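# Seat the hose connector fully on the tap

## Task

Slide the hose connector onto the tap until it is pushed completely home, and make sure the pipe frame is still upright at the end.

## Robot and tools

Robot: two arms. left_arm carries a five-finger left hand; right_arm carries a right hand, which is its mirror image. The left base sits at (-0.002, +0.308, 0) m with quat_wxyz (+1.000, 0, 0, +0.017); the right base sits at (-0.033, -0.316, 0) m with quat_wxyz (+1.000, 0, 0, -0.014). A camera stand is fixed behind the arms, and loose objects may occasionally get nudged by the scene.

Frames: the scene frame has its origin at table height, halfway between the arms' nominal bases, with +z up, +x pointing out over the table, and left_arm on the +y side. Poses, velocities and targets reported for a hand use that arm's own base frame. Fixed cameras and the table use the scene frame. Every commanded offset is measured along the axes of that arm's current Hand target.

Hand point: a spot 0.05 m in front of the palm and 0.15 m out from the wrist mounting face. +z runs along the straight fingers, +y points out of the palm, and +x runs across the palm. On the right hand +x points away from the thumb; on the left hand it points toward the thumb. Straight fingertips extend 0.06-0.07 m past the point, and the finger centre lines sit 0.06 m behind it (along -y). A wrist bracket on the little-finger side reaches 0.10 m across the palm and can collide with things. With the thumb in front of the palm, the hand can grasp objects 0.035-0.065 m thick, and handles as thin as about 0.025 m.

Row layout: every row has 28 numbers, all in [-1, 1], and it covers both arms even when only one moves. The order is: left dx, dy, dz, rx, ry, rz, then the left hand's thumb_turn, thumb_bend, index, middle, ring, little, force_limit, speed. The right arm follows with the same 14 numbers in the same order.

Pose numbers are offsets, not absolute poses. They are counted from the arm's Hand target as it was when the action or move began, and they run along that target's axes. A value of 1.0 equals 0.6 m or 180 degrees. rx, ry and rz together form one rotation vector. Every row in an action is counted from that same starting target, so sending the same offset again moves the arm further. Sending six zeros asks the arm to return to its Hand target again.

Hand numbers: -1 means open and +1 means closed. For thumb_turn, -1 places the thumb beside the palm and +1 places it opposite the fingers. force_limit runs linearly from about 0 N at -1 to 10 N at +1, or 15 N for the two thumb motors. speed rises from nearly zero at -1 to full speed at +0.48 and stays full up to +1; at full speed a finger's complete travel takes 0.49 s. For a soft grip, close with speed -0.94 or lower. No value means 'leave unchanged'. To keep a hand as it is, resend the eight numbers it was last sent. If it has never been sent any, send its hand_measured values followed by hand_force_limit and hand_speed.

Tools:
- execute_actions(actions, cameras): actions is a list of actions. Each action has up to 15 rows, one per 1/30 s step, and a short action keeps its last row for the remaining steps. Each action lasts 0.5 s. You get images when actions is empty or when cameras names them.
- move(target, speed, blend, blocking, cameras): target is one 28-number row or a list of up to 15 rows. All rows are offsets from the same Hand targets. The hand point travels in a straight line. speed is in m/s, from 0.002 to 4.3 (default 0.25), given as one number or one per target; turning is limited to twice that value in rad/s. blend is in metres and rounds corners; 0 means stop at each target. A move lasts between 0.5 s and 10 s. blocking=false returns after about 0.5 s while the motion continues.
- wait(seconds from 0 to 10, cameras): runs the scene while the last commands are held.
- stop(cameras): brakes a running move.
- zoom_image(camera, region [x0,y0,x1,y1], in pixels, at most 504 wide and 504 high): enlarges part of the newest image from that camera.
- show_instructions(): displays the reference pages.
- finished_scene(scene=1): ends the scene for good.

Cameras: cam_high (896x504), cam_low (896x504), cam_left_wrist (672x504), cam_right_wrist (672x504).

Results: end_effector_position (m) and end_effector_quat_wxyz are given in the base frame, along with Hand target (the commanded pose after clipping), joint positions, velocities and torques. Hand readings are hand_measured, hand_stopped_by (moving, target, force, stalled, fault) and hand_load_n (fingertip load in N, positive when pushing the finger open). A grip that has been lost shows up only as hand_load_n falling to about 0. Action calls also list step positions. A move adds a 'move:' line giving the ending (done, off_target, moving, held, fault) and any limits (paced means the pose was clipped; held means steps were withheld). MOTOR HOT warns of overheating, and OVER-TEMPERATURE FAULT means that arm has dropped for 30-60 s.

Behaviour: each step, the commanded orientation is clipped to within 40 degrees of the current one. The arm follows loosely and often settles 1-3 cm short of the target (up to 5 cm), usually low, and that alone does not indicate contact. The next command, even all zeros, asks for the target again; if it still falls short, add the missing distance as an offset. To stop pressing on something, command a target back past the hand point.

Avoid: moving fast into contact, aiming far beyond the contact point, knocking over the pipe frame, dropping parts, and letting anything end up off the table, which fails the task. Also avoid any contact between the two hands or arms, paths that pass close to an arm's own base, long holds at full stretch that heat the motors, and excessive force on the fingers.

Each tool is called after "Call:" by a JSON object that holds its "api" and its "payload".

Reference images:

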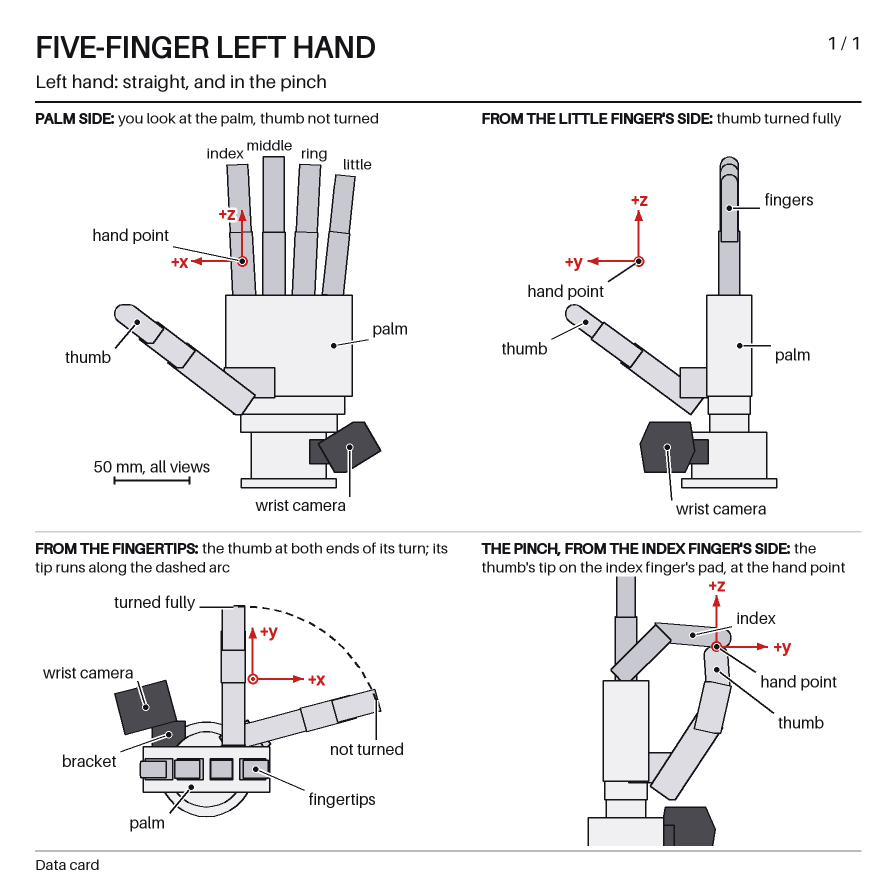

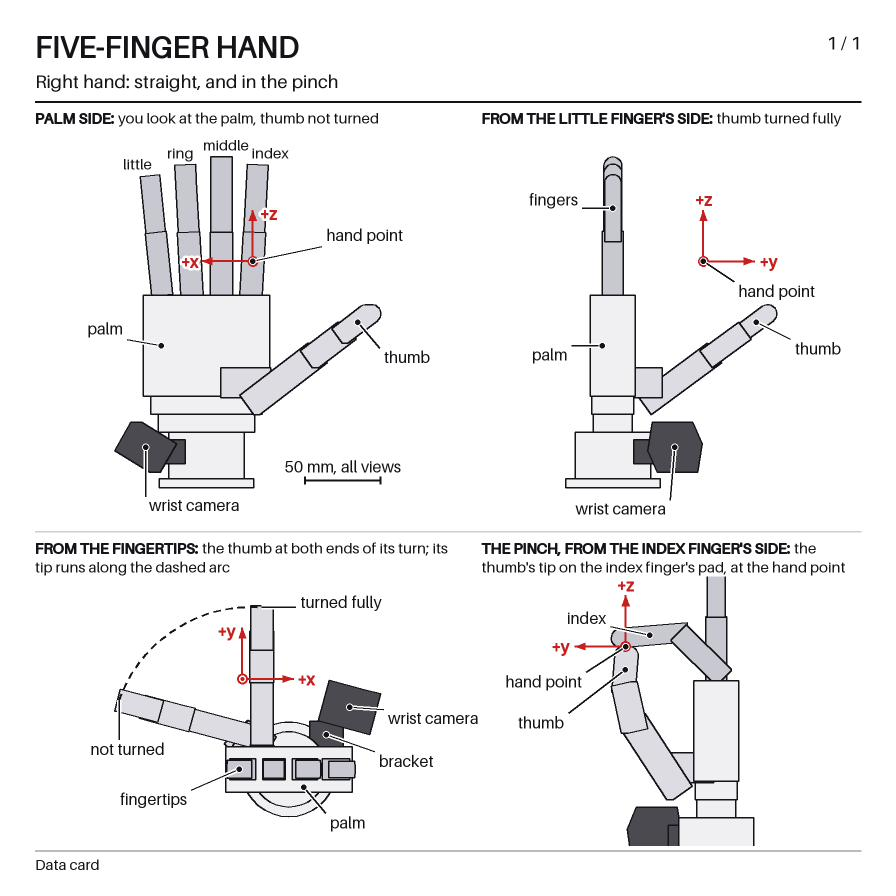

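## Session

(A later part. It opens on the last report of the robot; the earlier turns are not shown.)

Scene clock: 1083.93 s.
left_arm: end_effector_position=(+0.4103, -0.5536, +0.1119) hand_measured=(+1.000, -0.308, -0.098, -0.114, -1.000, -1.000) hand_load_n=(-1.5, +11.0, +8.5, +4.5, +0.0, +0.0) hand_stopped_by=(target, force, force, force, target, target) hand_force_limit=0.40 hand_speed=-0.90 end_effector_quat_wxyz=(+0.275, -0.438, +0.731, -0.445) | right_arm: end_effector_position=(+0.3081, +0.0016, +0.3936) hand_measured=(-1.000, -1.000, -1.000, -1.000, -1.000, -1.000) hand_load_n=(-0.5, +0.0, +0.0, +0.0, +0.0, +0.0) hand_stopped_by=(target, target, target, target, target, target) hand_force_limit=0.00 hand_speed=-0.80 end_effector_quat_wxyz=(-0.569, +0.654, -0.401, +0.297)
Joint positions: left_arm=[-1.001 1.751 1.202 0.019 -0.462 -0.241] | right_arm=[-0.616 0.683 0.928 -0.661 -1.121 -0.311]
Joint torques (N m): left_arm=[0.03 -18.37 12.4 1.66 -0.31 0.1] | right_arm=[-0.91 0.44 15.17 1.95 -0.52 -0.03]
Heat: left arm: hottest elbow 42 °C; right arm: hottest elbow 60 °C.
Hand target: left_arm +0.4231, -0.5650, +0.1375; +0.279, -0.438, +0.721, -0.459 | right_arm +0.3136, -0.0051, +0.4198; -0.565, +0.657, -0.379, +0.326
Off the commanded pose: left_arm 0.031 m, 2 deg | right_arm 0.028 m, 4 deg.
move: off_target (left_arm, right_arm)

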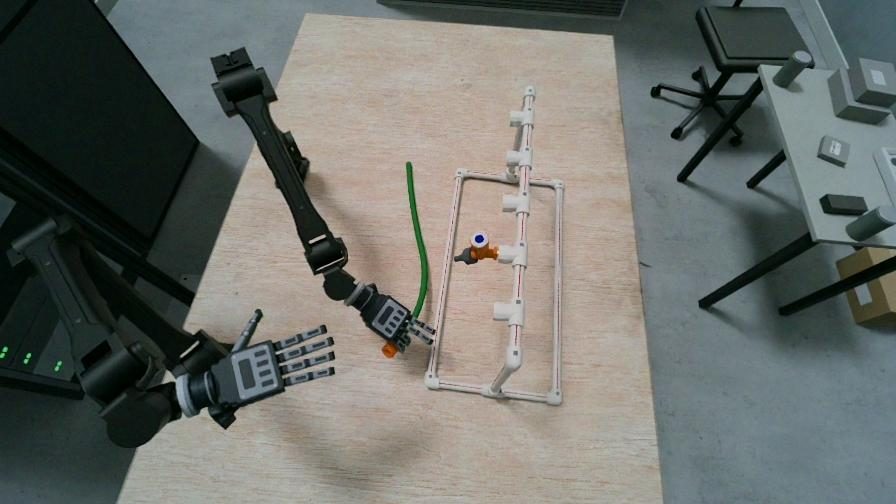

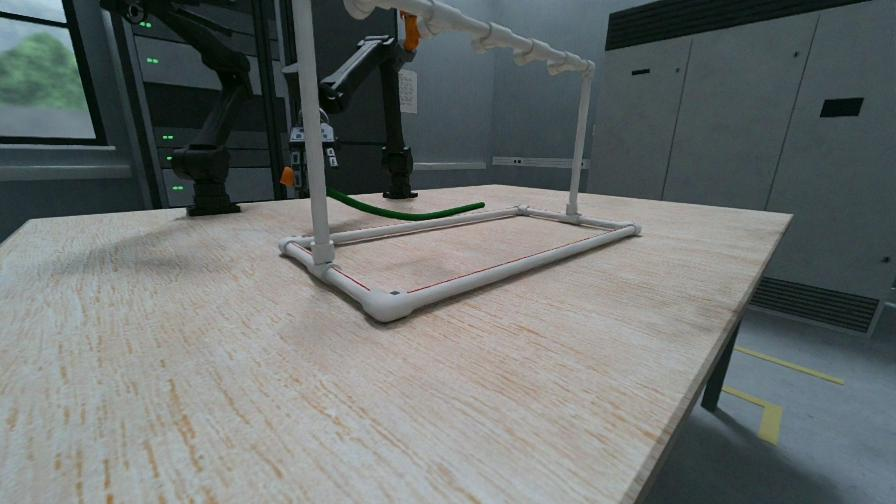

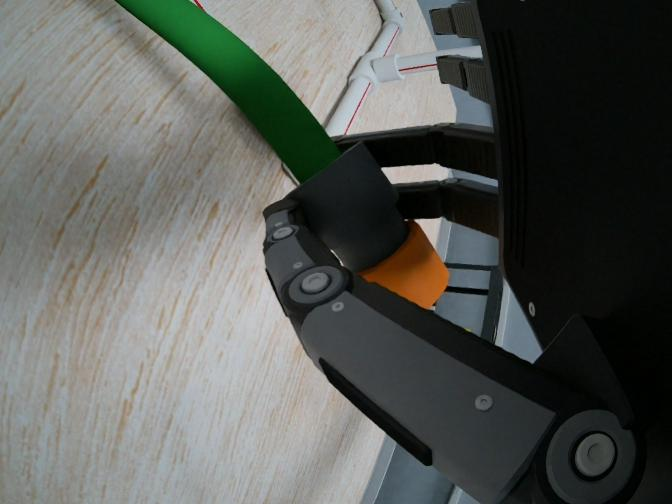

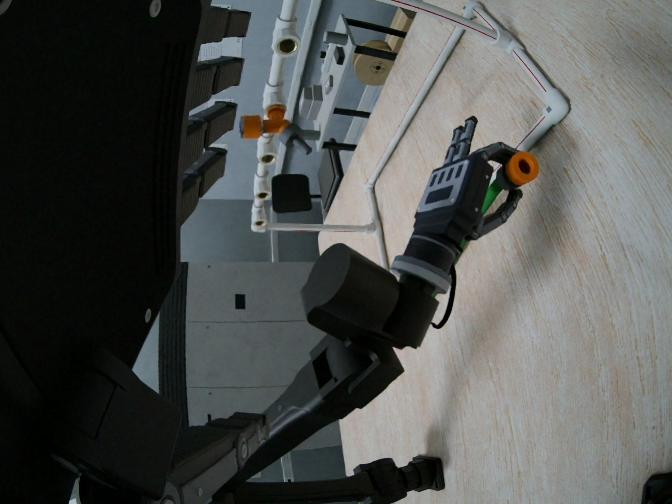

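Call:
{"api": "move", "payload": {"target": [-0.3195,-0.1208,-0.2238,-0.1815,0.055,-0.51,1,-0.05,0.15,0.15,-1,-1,0.4,-0.9,0,0,0,0,0,0,-1,-1,-1,-1,-1,-1,0,-0.8], "speed": 0.18, "cameras": ["all"]}}

Call:
{"api": "zoom_image", "payload": {"camera": "cam_right_wrist", "region": [260, 80, 512, 332]}}

Call:
{"api": "zoom_image", "payload": {"camera": "cam_left_wrist", "region": [180, 120, 432, 372]}}

Scene clock: 1159.47 s.
left_arm: end_effector_position=(+0.4300, -0.3574, +0.2568) hand_measured=(+1.000, -0.306, -0.096, -0.112, -1.000, -1.000) hand_load_n=(-0.5, +1.5, +0.0, +1.5, +0.0, +0.0) hand_stopped_by=(target, force, force, force, target, target) hand_force_limit=0.40 hand_speed=-0.90 end_effector_quat_wxyz=(+0.304, +0.829, -0.309, +0.354) | right_arm: end_effector_position=(+0.3081, +0.0016, +0.3936) hand_measured=(-1.000, -1.000, -1.000, -1.000, -1.000, -1.000) hand_load_n=(+0.0, +0.0, +0.0, +0.0, +0.0, -0.5) hand_stopped_by=(target, target, target, target, target, target) hand_force_limit=0.00 hand_speed=-0.80 end_effector_quat_wxyz=(-0.569, +0.654, -0.401, +0.297)
Joint positions: left_arm=[-0.421 1.349 0.97 -0.33 0.521 -1.521] | right_arm=[-0.616 0.683 0.928 -0.661 -1.121 -0.311]
Joint torques (N m): left_arm=[0.21 -12.86 9.29 1.52 0.54 -0.17] | right_arm=[-0.79 0.38 15.13 1.95 -0.53 -0.03]
Heat: left arm: hottest elbow 47 °C; right arm: hottest elbow 61 °C.
Hand target: left_arm +0.4306, -0.3528, +0.2600; +0.306, +0.832, -0.301, +0.351 | right_arm +0.3136, -0.0051, +0.4198; -0.565, +0.657, -0.379, +0.326
Off the commanded pose: left_arm 0.006 m, 1 deg | right_arm 0.028 m, 4 deg.
move: off_target (right_arm)

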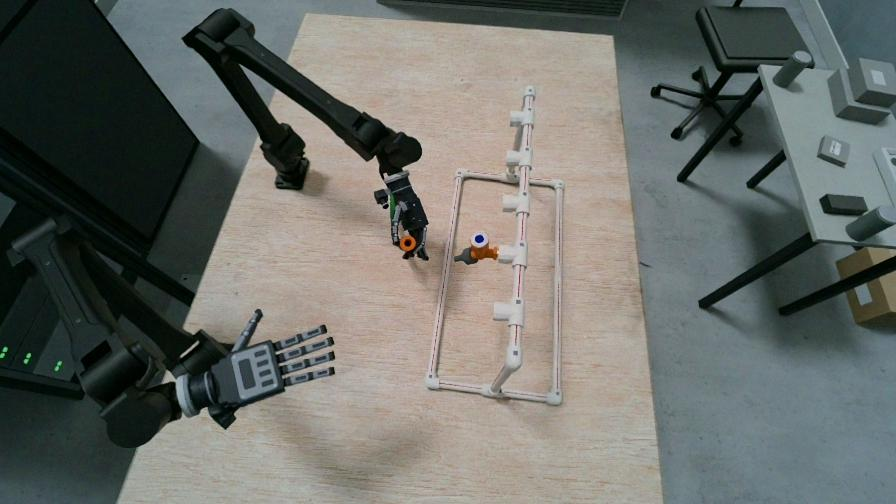

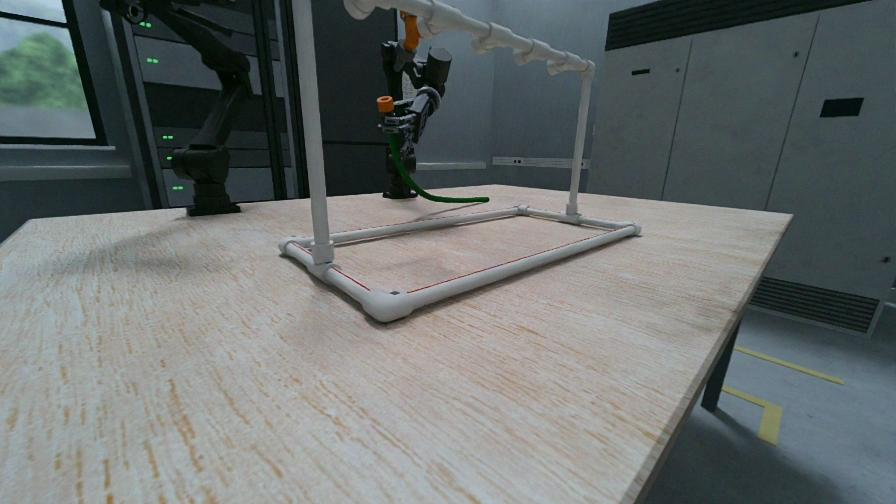

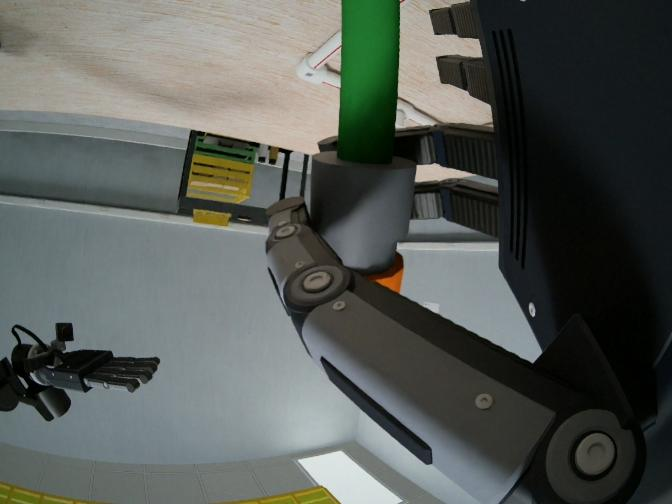

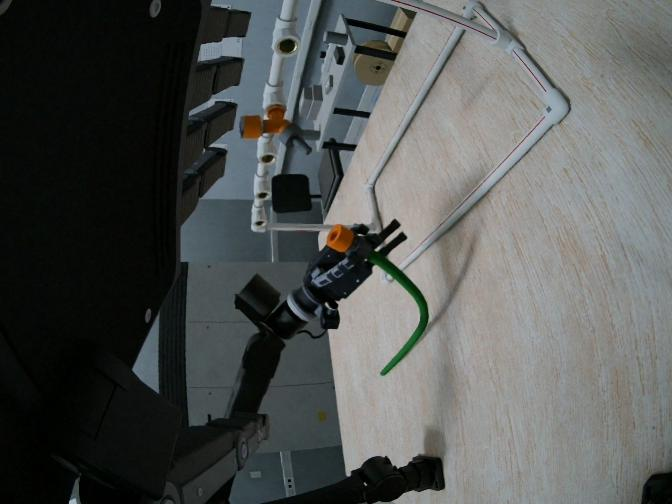

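Scaled by 2.000 from the camera's 672x504 image, which has a finer 960x720 frame.

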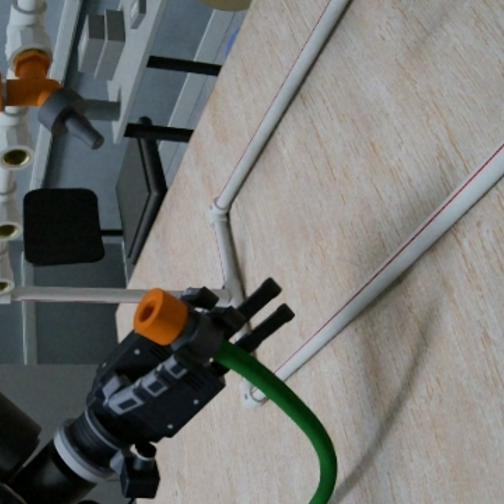

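Scaled by 2.000 from the camera's 672x504 image, which has a finer 960x720 frame.

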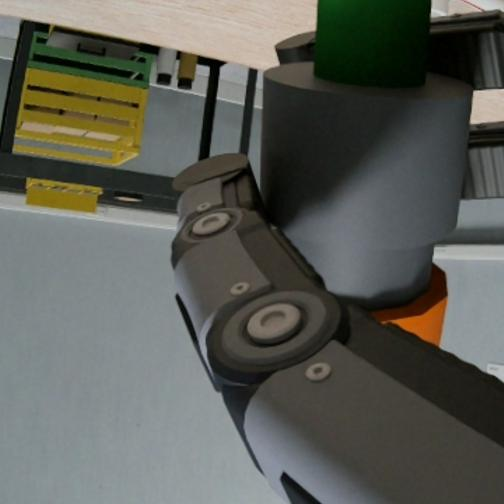

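Call:
{"api": "move", "payload": {"target": [0,0,0,0,0,0,1,0.05,0.25,0.25,-1,-1,0.5,-0.9,0,0,0,0,0,0,-1,-1,-1,-1,-1,-1,0,-0.8], "speed": 0.1, "cameras": ["cam_high","cam_left_wrist","cam_right_wrist"]}}

Call:
{"api": "zoom_image", "payload": {"camera": "cam_left_wrist", "region": [220, 100, 472, 352]}}

Call:
{"api": "zoom_image", "payload": {"camera": "cam_right_wrist", "region": [300, 190, 440, 330]}}

Call:
{"api": "zoom_image", "payload": {"camera": "cam_high", "region": [370, 190, 450, 270]}}

Scene clock: 1172.50 s.
left_arm: end_effector_position=(+0.4300, -0.3575, +0.2571) hand_measured=(+1.000, -0.108, +0.250, +0.246, -1.000, -1.000) hand_load_n=(+0.0, +11.0, +3.5, +10.5, +0.0, +0.0) hand_stopped_by=(target, force, target, force, target, target) hand_force_limit=0.50 hand_speed=-0.90 end_effector_quat_wxyz=(+0.305, +0.829, -0.308, +0.353) | right_arm: end_effector_position=(+0.3081, +0.0016, +0.3936) hand_measured=(-1.000, -1.000, -1.000, -1.000, -1.000, -1.000) hand_load_n=(-0.5, +0.0, +0.0, +0.0, +0.0, +0.0) hand_stopped_by=(target, target, target, target, target, target) hand_force_limit=0.00 hand_speed=-0.80 end_effector_quat_wxyz=(-0.569, +0.654, -0.401, +0.297)
Joint positions: left_arm=[-0.421 1.348 0.97 -0.33 0.521 -1.523] | right_arm=[-0.616 0.683 0.928 -0.661 -1.121 -0.311]
Joint torques (N m): left_arm=[0.21 -12.86 9.29 1.52 0.53 -0.13] | right_arm=[-0.91 0.5 15.17 1.98 -0.52 -0.03]
Heat: left arm: hottest elbow 46 °C; right arm: hottest elbow 61 °C.
Hand target: left_arm +0.4306, -0.3528, +0.2601; +0.306, +0.832, -0.300, +0.351 | right_arm +0.3136, -0.0051, +0.4198; -0.565, +0.657, -0.379, +0.326
Off the commanded pose: left_arm 0.005 m, 1 deg | right_arm 0.028 m, 4 deg.
move: off_target (right_arm)
Images, in order (width x height): cam_high 896x504, cam_left_wrist 672x504, cam_right_wrist 672x504.

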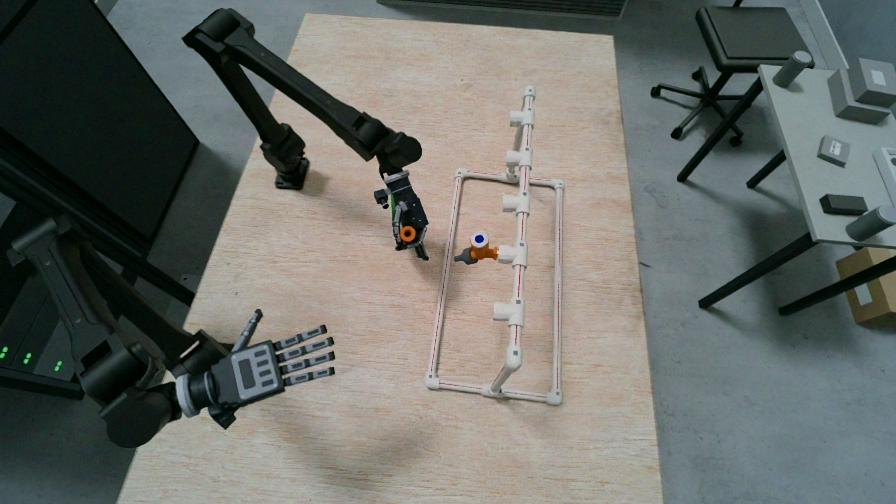

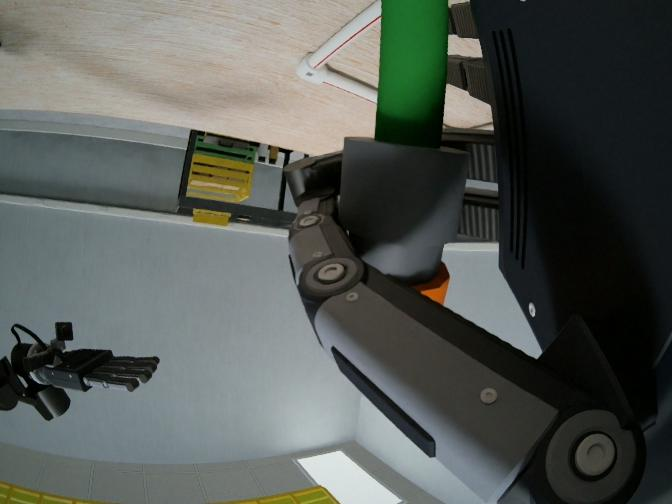

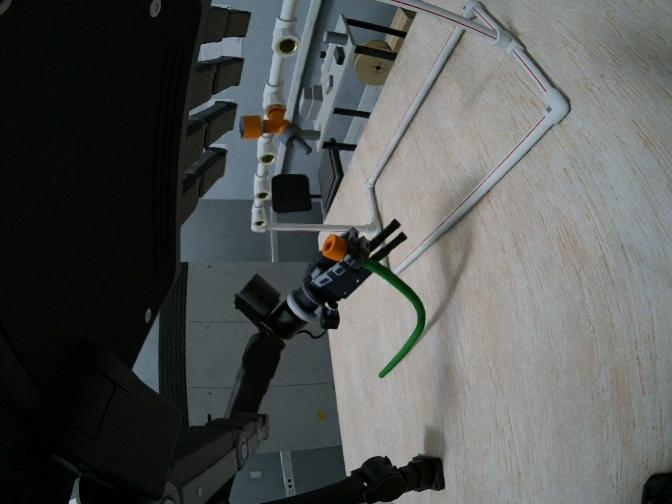

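Scaled by 2.000 from the camera's 672x504 image, which has a finer 960x720 frame.

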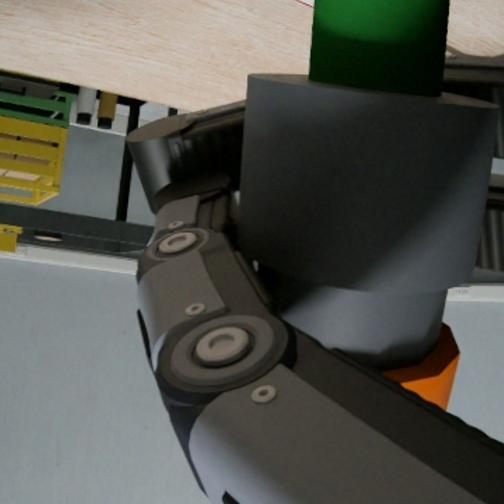

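Scaled by 3.600 from the camera's 672x504 image, which has a finer 960x720 frame.

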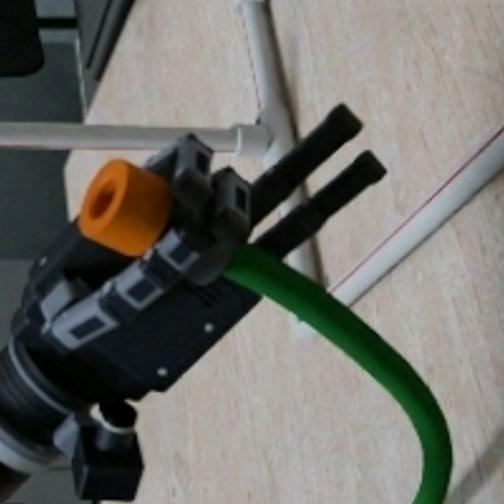

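Scaled by 6.300.

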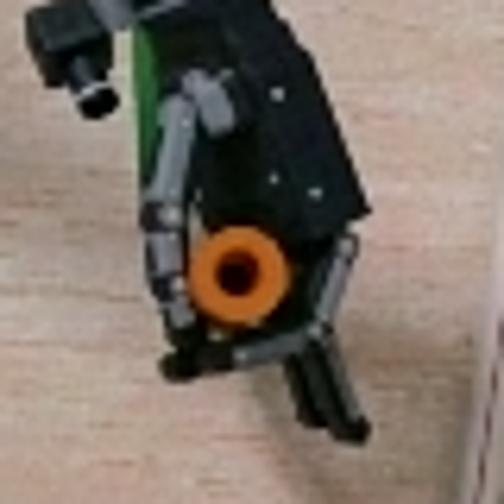

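Call:
{"api": "execute_actions", "payload": {"actions": []}}

Call:
{"api": "zoom_image", "payload": {"camera": "cam_low", "region": [350, 0, 470, 210]}}

Scene clock: 1232.07 s.
left_arm: end_effector_position=(+0.4300, -0.3575, +0.2571) hand_measured=(+1.000, -0.108, +0.250, +0.246, -1.000, -1.000) hand_load_n=(+0.0, +11.0, +3.5, +10.5, +0.0, +0.0) hand_stopped_by=(target, force, target, force, target, target) hand_force_limit=0.50 hand_speed=-0.90 end_effector_quat_wxyz=(+0.305, +0.829, -0.308, +0.353) | right_arm: end_effector_position=(+0.3081, +0.0016, +0.3936) hand_measured=(-1.000, -1.000, -1.000, -1.000, -1.000, -1.000) hand_load_n=(+0.0, +0.0, +0.0, +0.0, +0.0, +0.0) hand_stopped_by=(target, target, target, target, target, target) hand_force_limit=0.00 hand_speed=-0.80 end_effector_quat_wxyz=(-0.569, +0.654, -0.401, +0.297)
Joint positions: left_arm=[-0.421 1.348 0.97 -0.33 0.521 -1.523] | right_arm=[-0.616 0.683 0.928 -0.661 -1.121 -0.311]
Joint velocities: within noise
Joint torques (N m): left_arm=[0.21 -12.86 9.29 1.51 0.53 -0.13] | right_arm=[-0.91 0.38 15.17 1.92 -0.52 -0.03]
Heat: left arm: hottest elbow 45 °C; right arm: hottest elbow 62 °C.
Hand target: left_arm +0.4306, -0.3528, +0.2601; +0.306, +0.832, -0.300, +0.351 | right_arm +0.3136, -0.0051, +0.4198; -0.565, +0.657, -0.379, +0.326
Off the commanded pose: left_arm 0.005 m, 1 deg | right_arm 0.028 m, 4 deg.

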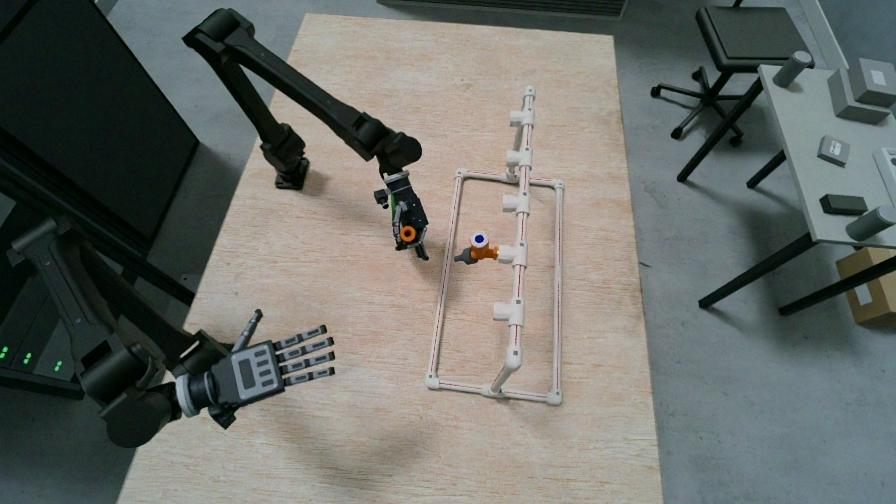

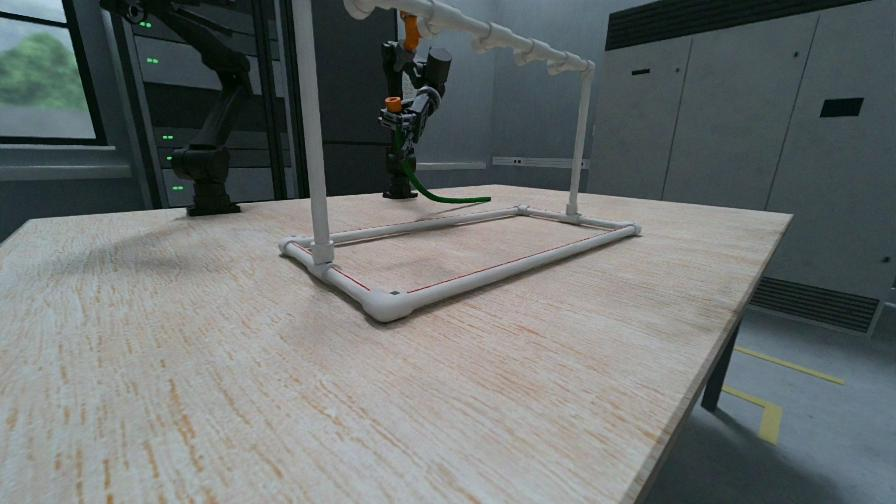

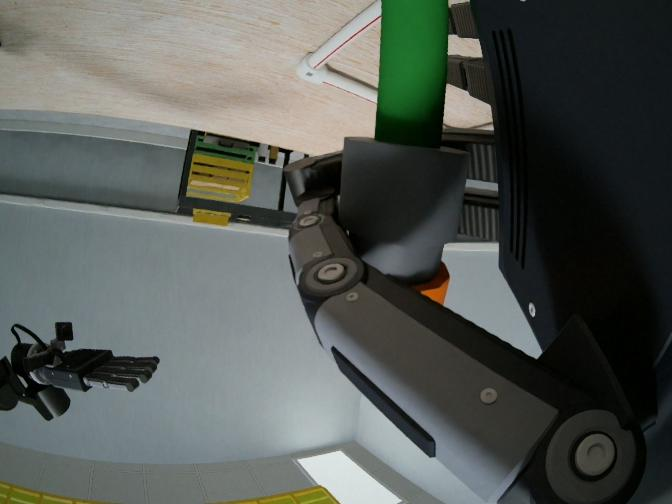

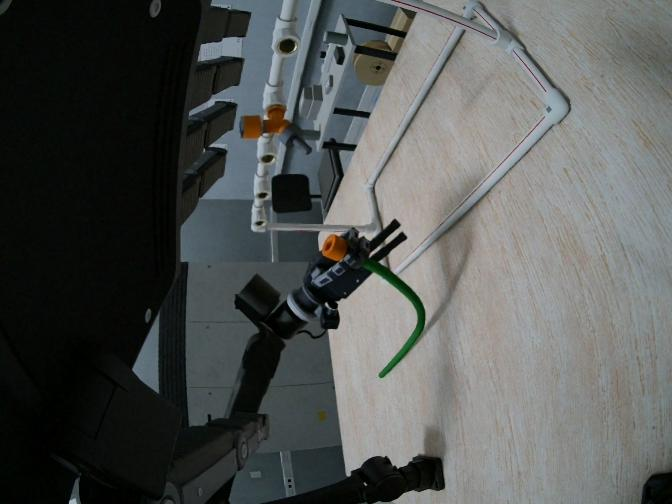

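Scaled by 2.400.

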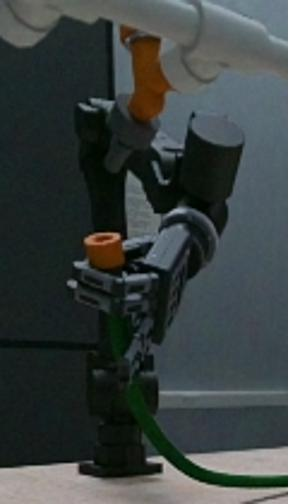

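Call:
{"api": "zoom_image", "payload": {"camera": "cam_low", "region": [375, 10, 445, 80]}}

Call:
{"api": "zoom_image", "payload": {"camera": "cam_high", "region": [445, 225, 525, 275]}}

Call:
{"api": "zoom_image", "payload": {"camera": "cam_right_wrist", "region": [225, 90, 325, 170]}}

Scaled by 7.200.

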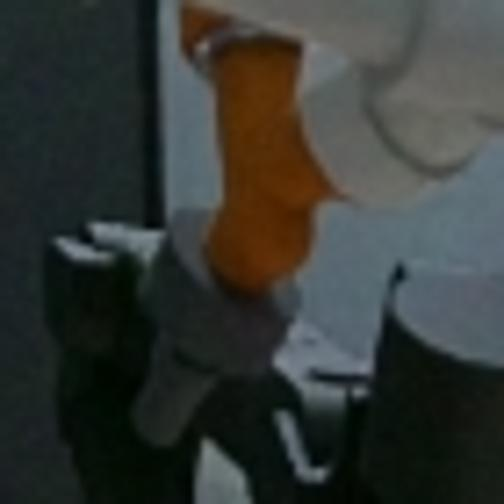

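Scaled by 6.300.

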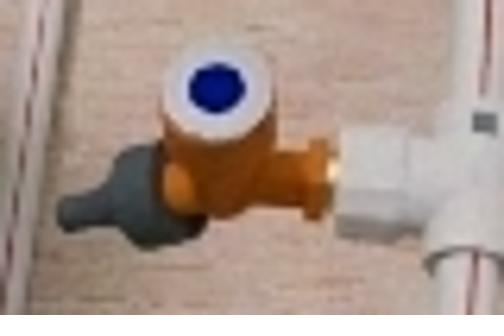

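Scaled by 5.040 from the camera's 672x504 image, which has a finer 960x720 frame.

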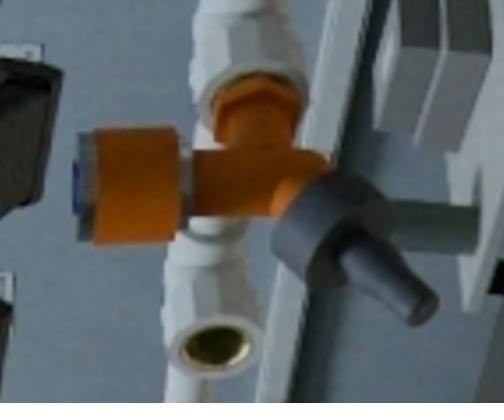

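Call:
{"api": "move", "payload": {"target": [0,0,0,0,0,0,1,0.05,0.25,0.25,-1,-1,0.5,-0.9,0.0692,-0.0267,0.3418,0,0,0,-1,-1,-1,-1,-1,-1,0,-0.8], "speed": 0.2, "cameras": ["cam_high","cam_right_wrist"]}}

Call:
{"api": "zoom_image", "payload": {"camera": "cam_right_wrist", "region": [230, 120, 482, 372]}}

Scene clock: 1357.63 s.
left_arm: end_effector_position=(+0.4300, -0.3575, +0.2571) hand_measured=(+1.000, -0.108, +0.250, +0.246, -1.000, -1.000) hand_load_n=(+0.5, +11.0, +3.5, +10.5, +0.0, +0.0) hand_stopped_by=(target, force, target, force, target, target) hand_force_limit=0.50 hand_speed=-0.90 end_effector_quat_wxyz=(+0.305, +0.829, -0.308, +0.353) | right_arm: end_effector_position=(+0.4993, +0.0565, +0.3750) hand_measured=(-1.000, -1.000, -1.000, -1.000, -1.000, -1.000) hand_load_n=(-0.5, +0.0, +0.0, +0.0, +0.0, +0.0) hand_stopped_by=(target, target, target, target, target, target) hand_force_limit=0.00 hand_speed=-0.80 end_effector_quat_wxyz=(-0.553, +0.664, -0.396, +0.311)
Joint positions: left_arm=[-0.421 1.348 0.97 -0.33 0.521 -1.523] | right_arm=[-0.166 1.103 1.078 -0.226 -0.671 -0.133]
Joint torques (N m): left_arm=[0.21 -12.86 9.29 1.52 0.53 -0.13] | right_arm=[0.91 -5.77 15.91 2.3 -0.1 0.26]
Heat: left arm: hottest elbow 44 °C; right arm: hottest elbow 63 °C.
Hand target: left_arm +0.4306, -0.3528, +0.2601; +0.306, +0.832, -0.300, +0.351 | right_arm +0.5119, +0.0616, +0.4050; -0.565, +0.657, -0.379, +0.326
Off the commanded pose: left_arm 0.006 m, 1 deg | right_arm 0.033 m, 3 deg.
move: off_target (right_arm)
Images, in order (width x height): cam_high 896x504, cam_right_wrist 672x504.

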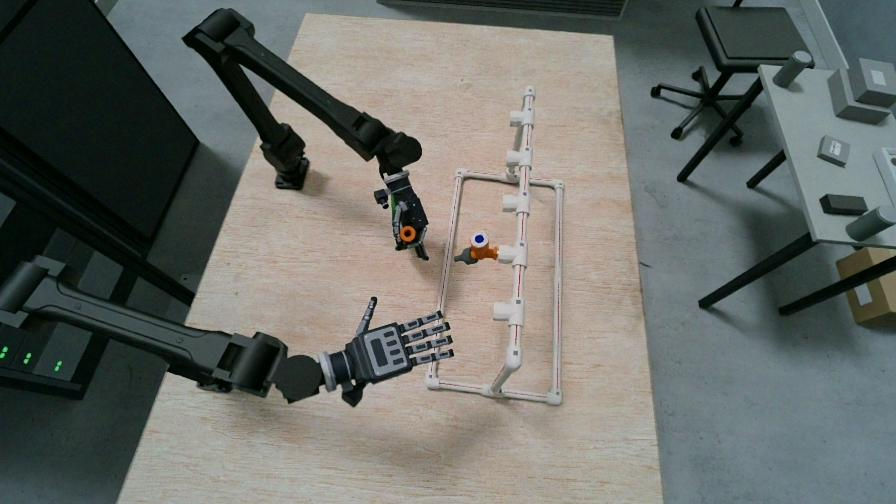

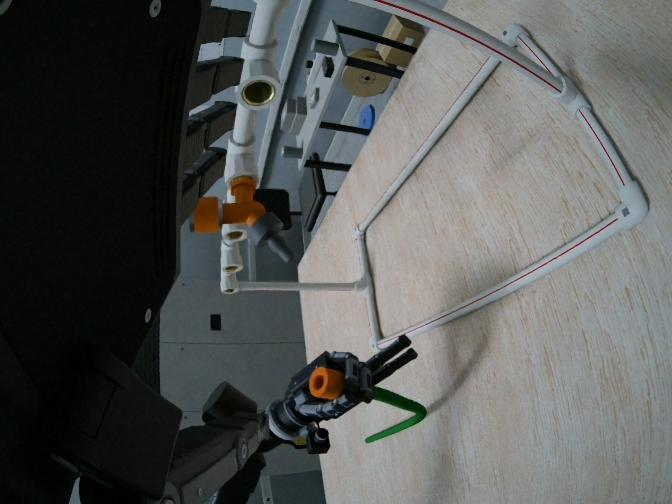

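Scaled by 2.000 from the camera's 672x504 image, which has a finer 960x720 frame.

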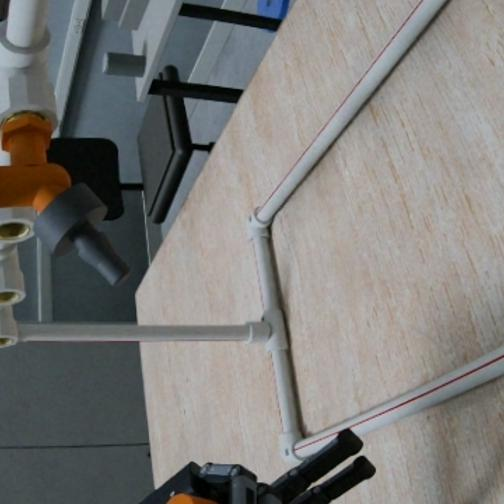

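Call:
{"api": "zoom_image", "payload": {"camera": "cam_right_wrist", "region": [180, 160, 310, 290]}}

Call:
{"api": "zoom_image", "payload": {"camera": "cam_right_wrist", "region": [280, 330, 430, 450]}}

Scaled by 3.877 from the camera's 672x504 image, which has a finer 960x720 frame.

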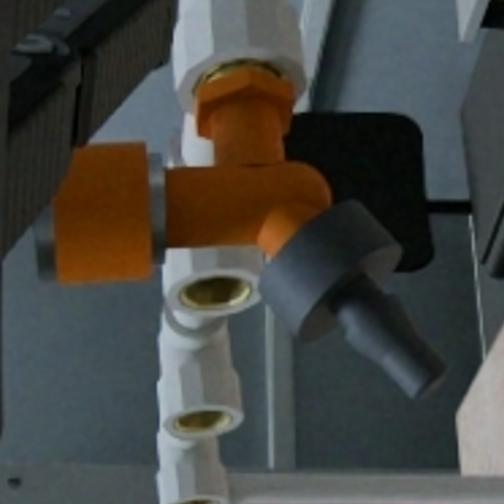

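Scaled by 3.360 from the camera's 672x504 image, which has a finer 960x720 frame.

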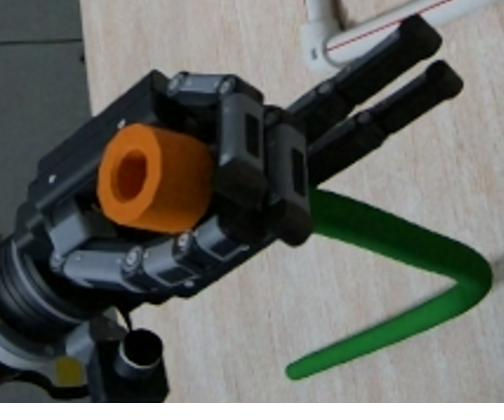

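Call:
{"api": "move", "payload": {"target": [0.0302,0.0492,0.0378,-0.0994,-0.0864,-0.2311,1,0.05,0.25,0.25,-1,-1,0.5,-0.9,0,0,0,0,0,0,-1,-1,-1,-1,-1,-1,0,-0.8], "speed": 0.15, "cameras": ["cam_high","cam_low","cam_right_wrist","cam_left_wrist"]}}

Call:
{"api": "zoom_image", "payload": {"camera": "cam_right_wrist", "region": [180, 160, 432, 412]}}

Call:
{"api": "zoom_image", "payload": {"camera": "cam_high", "region": [370, 190, 500, 290]}}

Call:
{"api": "zoom_image", "payload": {"camera": "cam_low", "region": [340, 0, 480, 170]}}

Scene clock: 1486.80 s.
left_arm: end_effector_position=(+0.4182, -0.3834, +0.2549) hand_measured=(+1.000, -0.108, +0.250, +0.246, -1.000, -1.000) hand_load_n=(+0.5, +11.0, +3.5, +10.5, +0.0, +0.0) hand_stopped_by=(target, force, target, force, target, target) hand_force_limit=0.50 hand_speed=-0.90 end_effector_quat_wxyz=(+0.481, +0.870, -0.091, +0.053) | right_arm: end_effector_position=(+0.4993, +0.0565, +0.3750) hand_measured=(-1.000, -1.000, -1.000, -1.000, -1.000, -1.000) hand_load_n=(+0.0, +0.0, +0.0, +0.0, +0.0, +0.0) hand_stopped_by=(target, target, target, target, target, target) hand_force_limit=0.00 hand_speed=-0.80 end_effector_quat_wxyz=(-0.553, +0.664, -0.396, +0.311)
Joint positions: left_arm=[-0.431 1.46 1.056 -0.572 0.874 -2.078] | right_arm=[-0.166 1.103 1.078 -0.226 -0.671 -0.133]
Joint torques (N m): left_arm=[-1.03 -12.04 12.44 1.03 0.96 -0.22] | right_arm=[0.91 -5.66 15.86 2.29 -0.09 0.27]
Heat: left arm: hottest elbow 44 °C; right arm: hottest elbow 59 °C.
Hand target: left_arm +0.4289, -0.3929, +0.2699; +0.491, +0.866, -0.075, +0.058 | right_arm +0.5119, +0.0616, +0.4050; -0.565, +0.657, -0.379, +0.326
Off the commanded pose: left_arm 0.021 m, 2 deg | right_arm 0.033 m, 3 deg.
joint sent to its limit (left arm) — joint 6 (wrist roll), lower limit. The joint targets still meet the commanded pose.
move: off_target (left_arm, right_arm)

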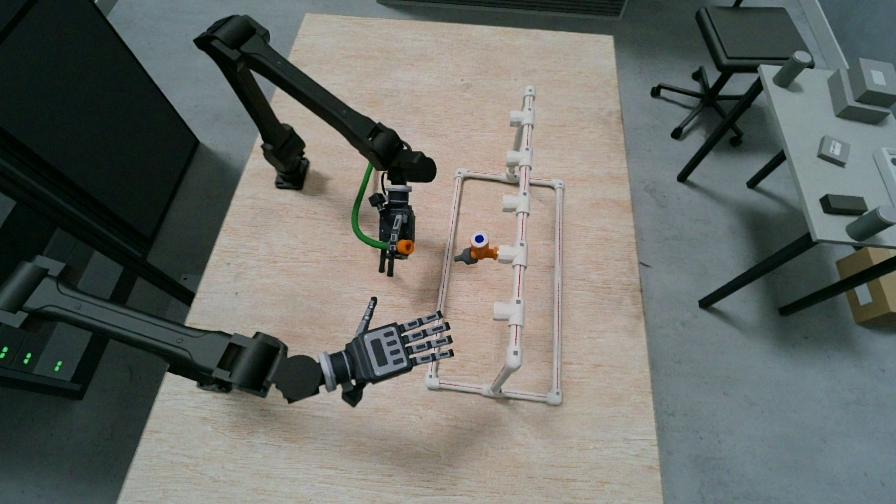

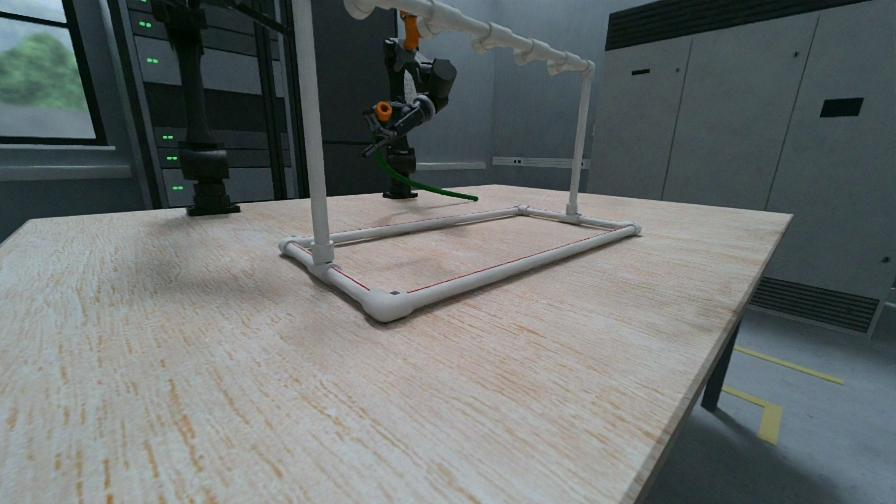

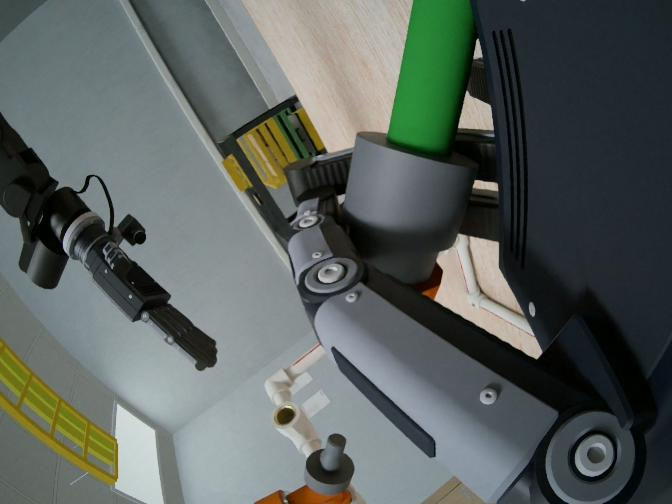

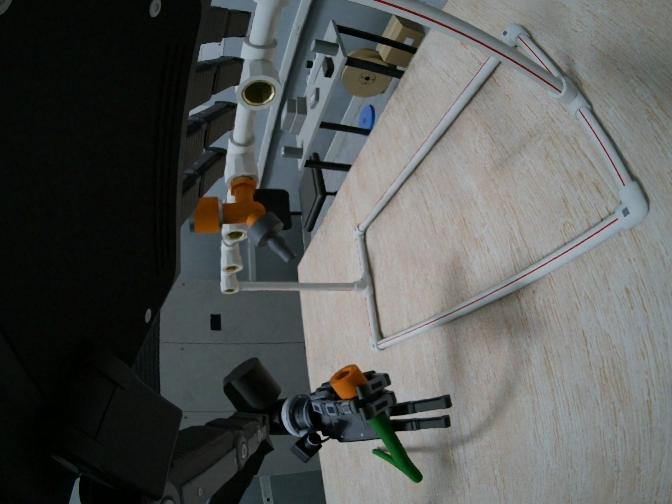

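Scaled by 2.000 from the camera's 672x504 image, which has a finer 960x720 frame.

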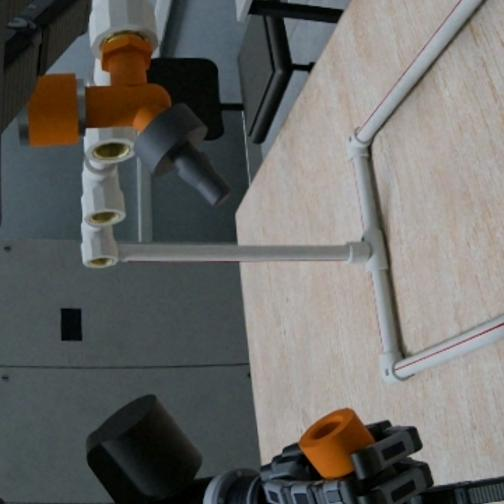

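Scaled by 3.877.

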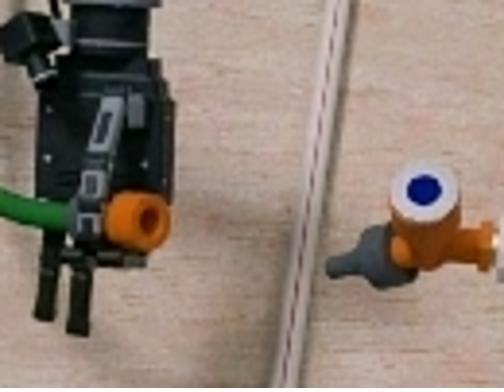

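Scaled by 2.965.

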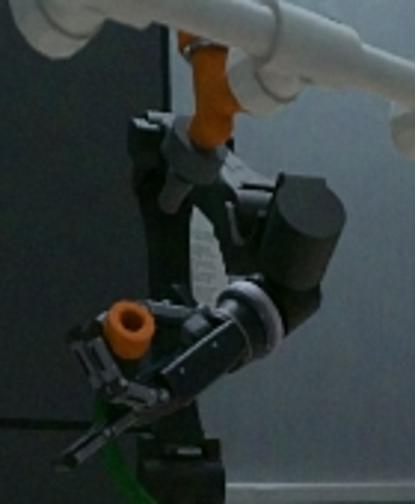

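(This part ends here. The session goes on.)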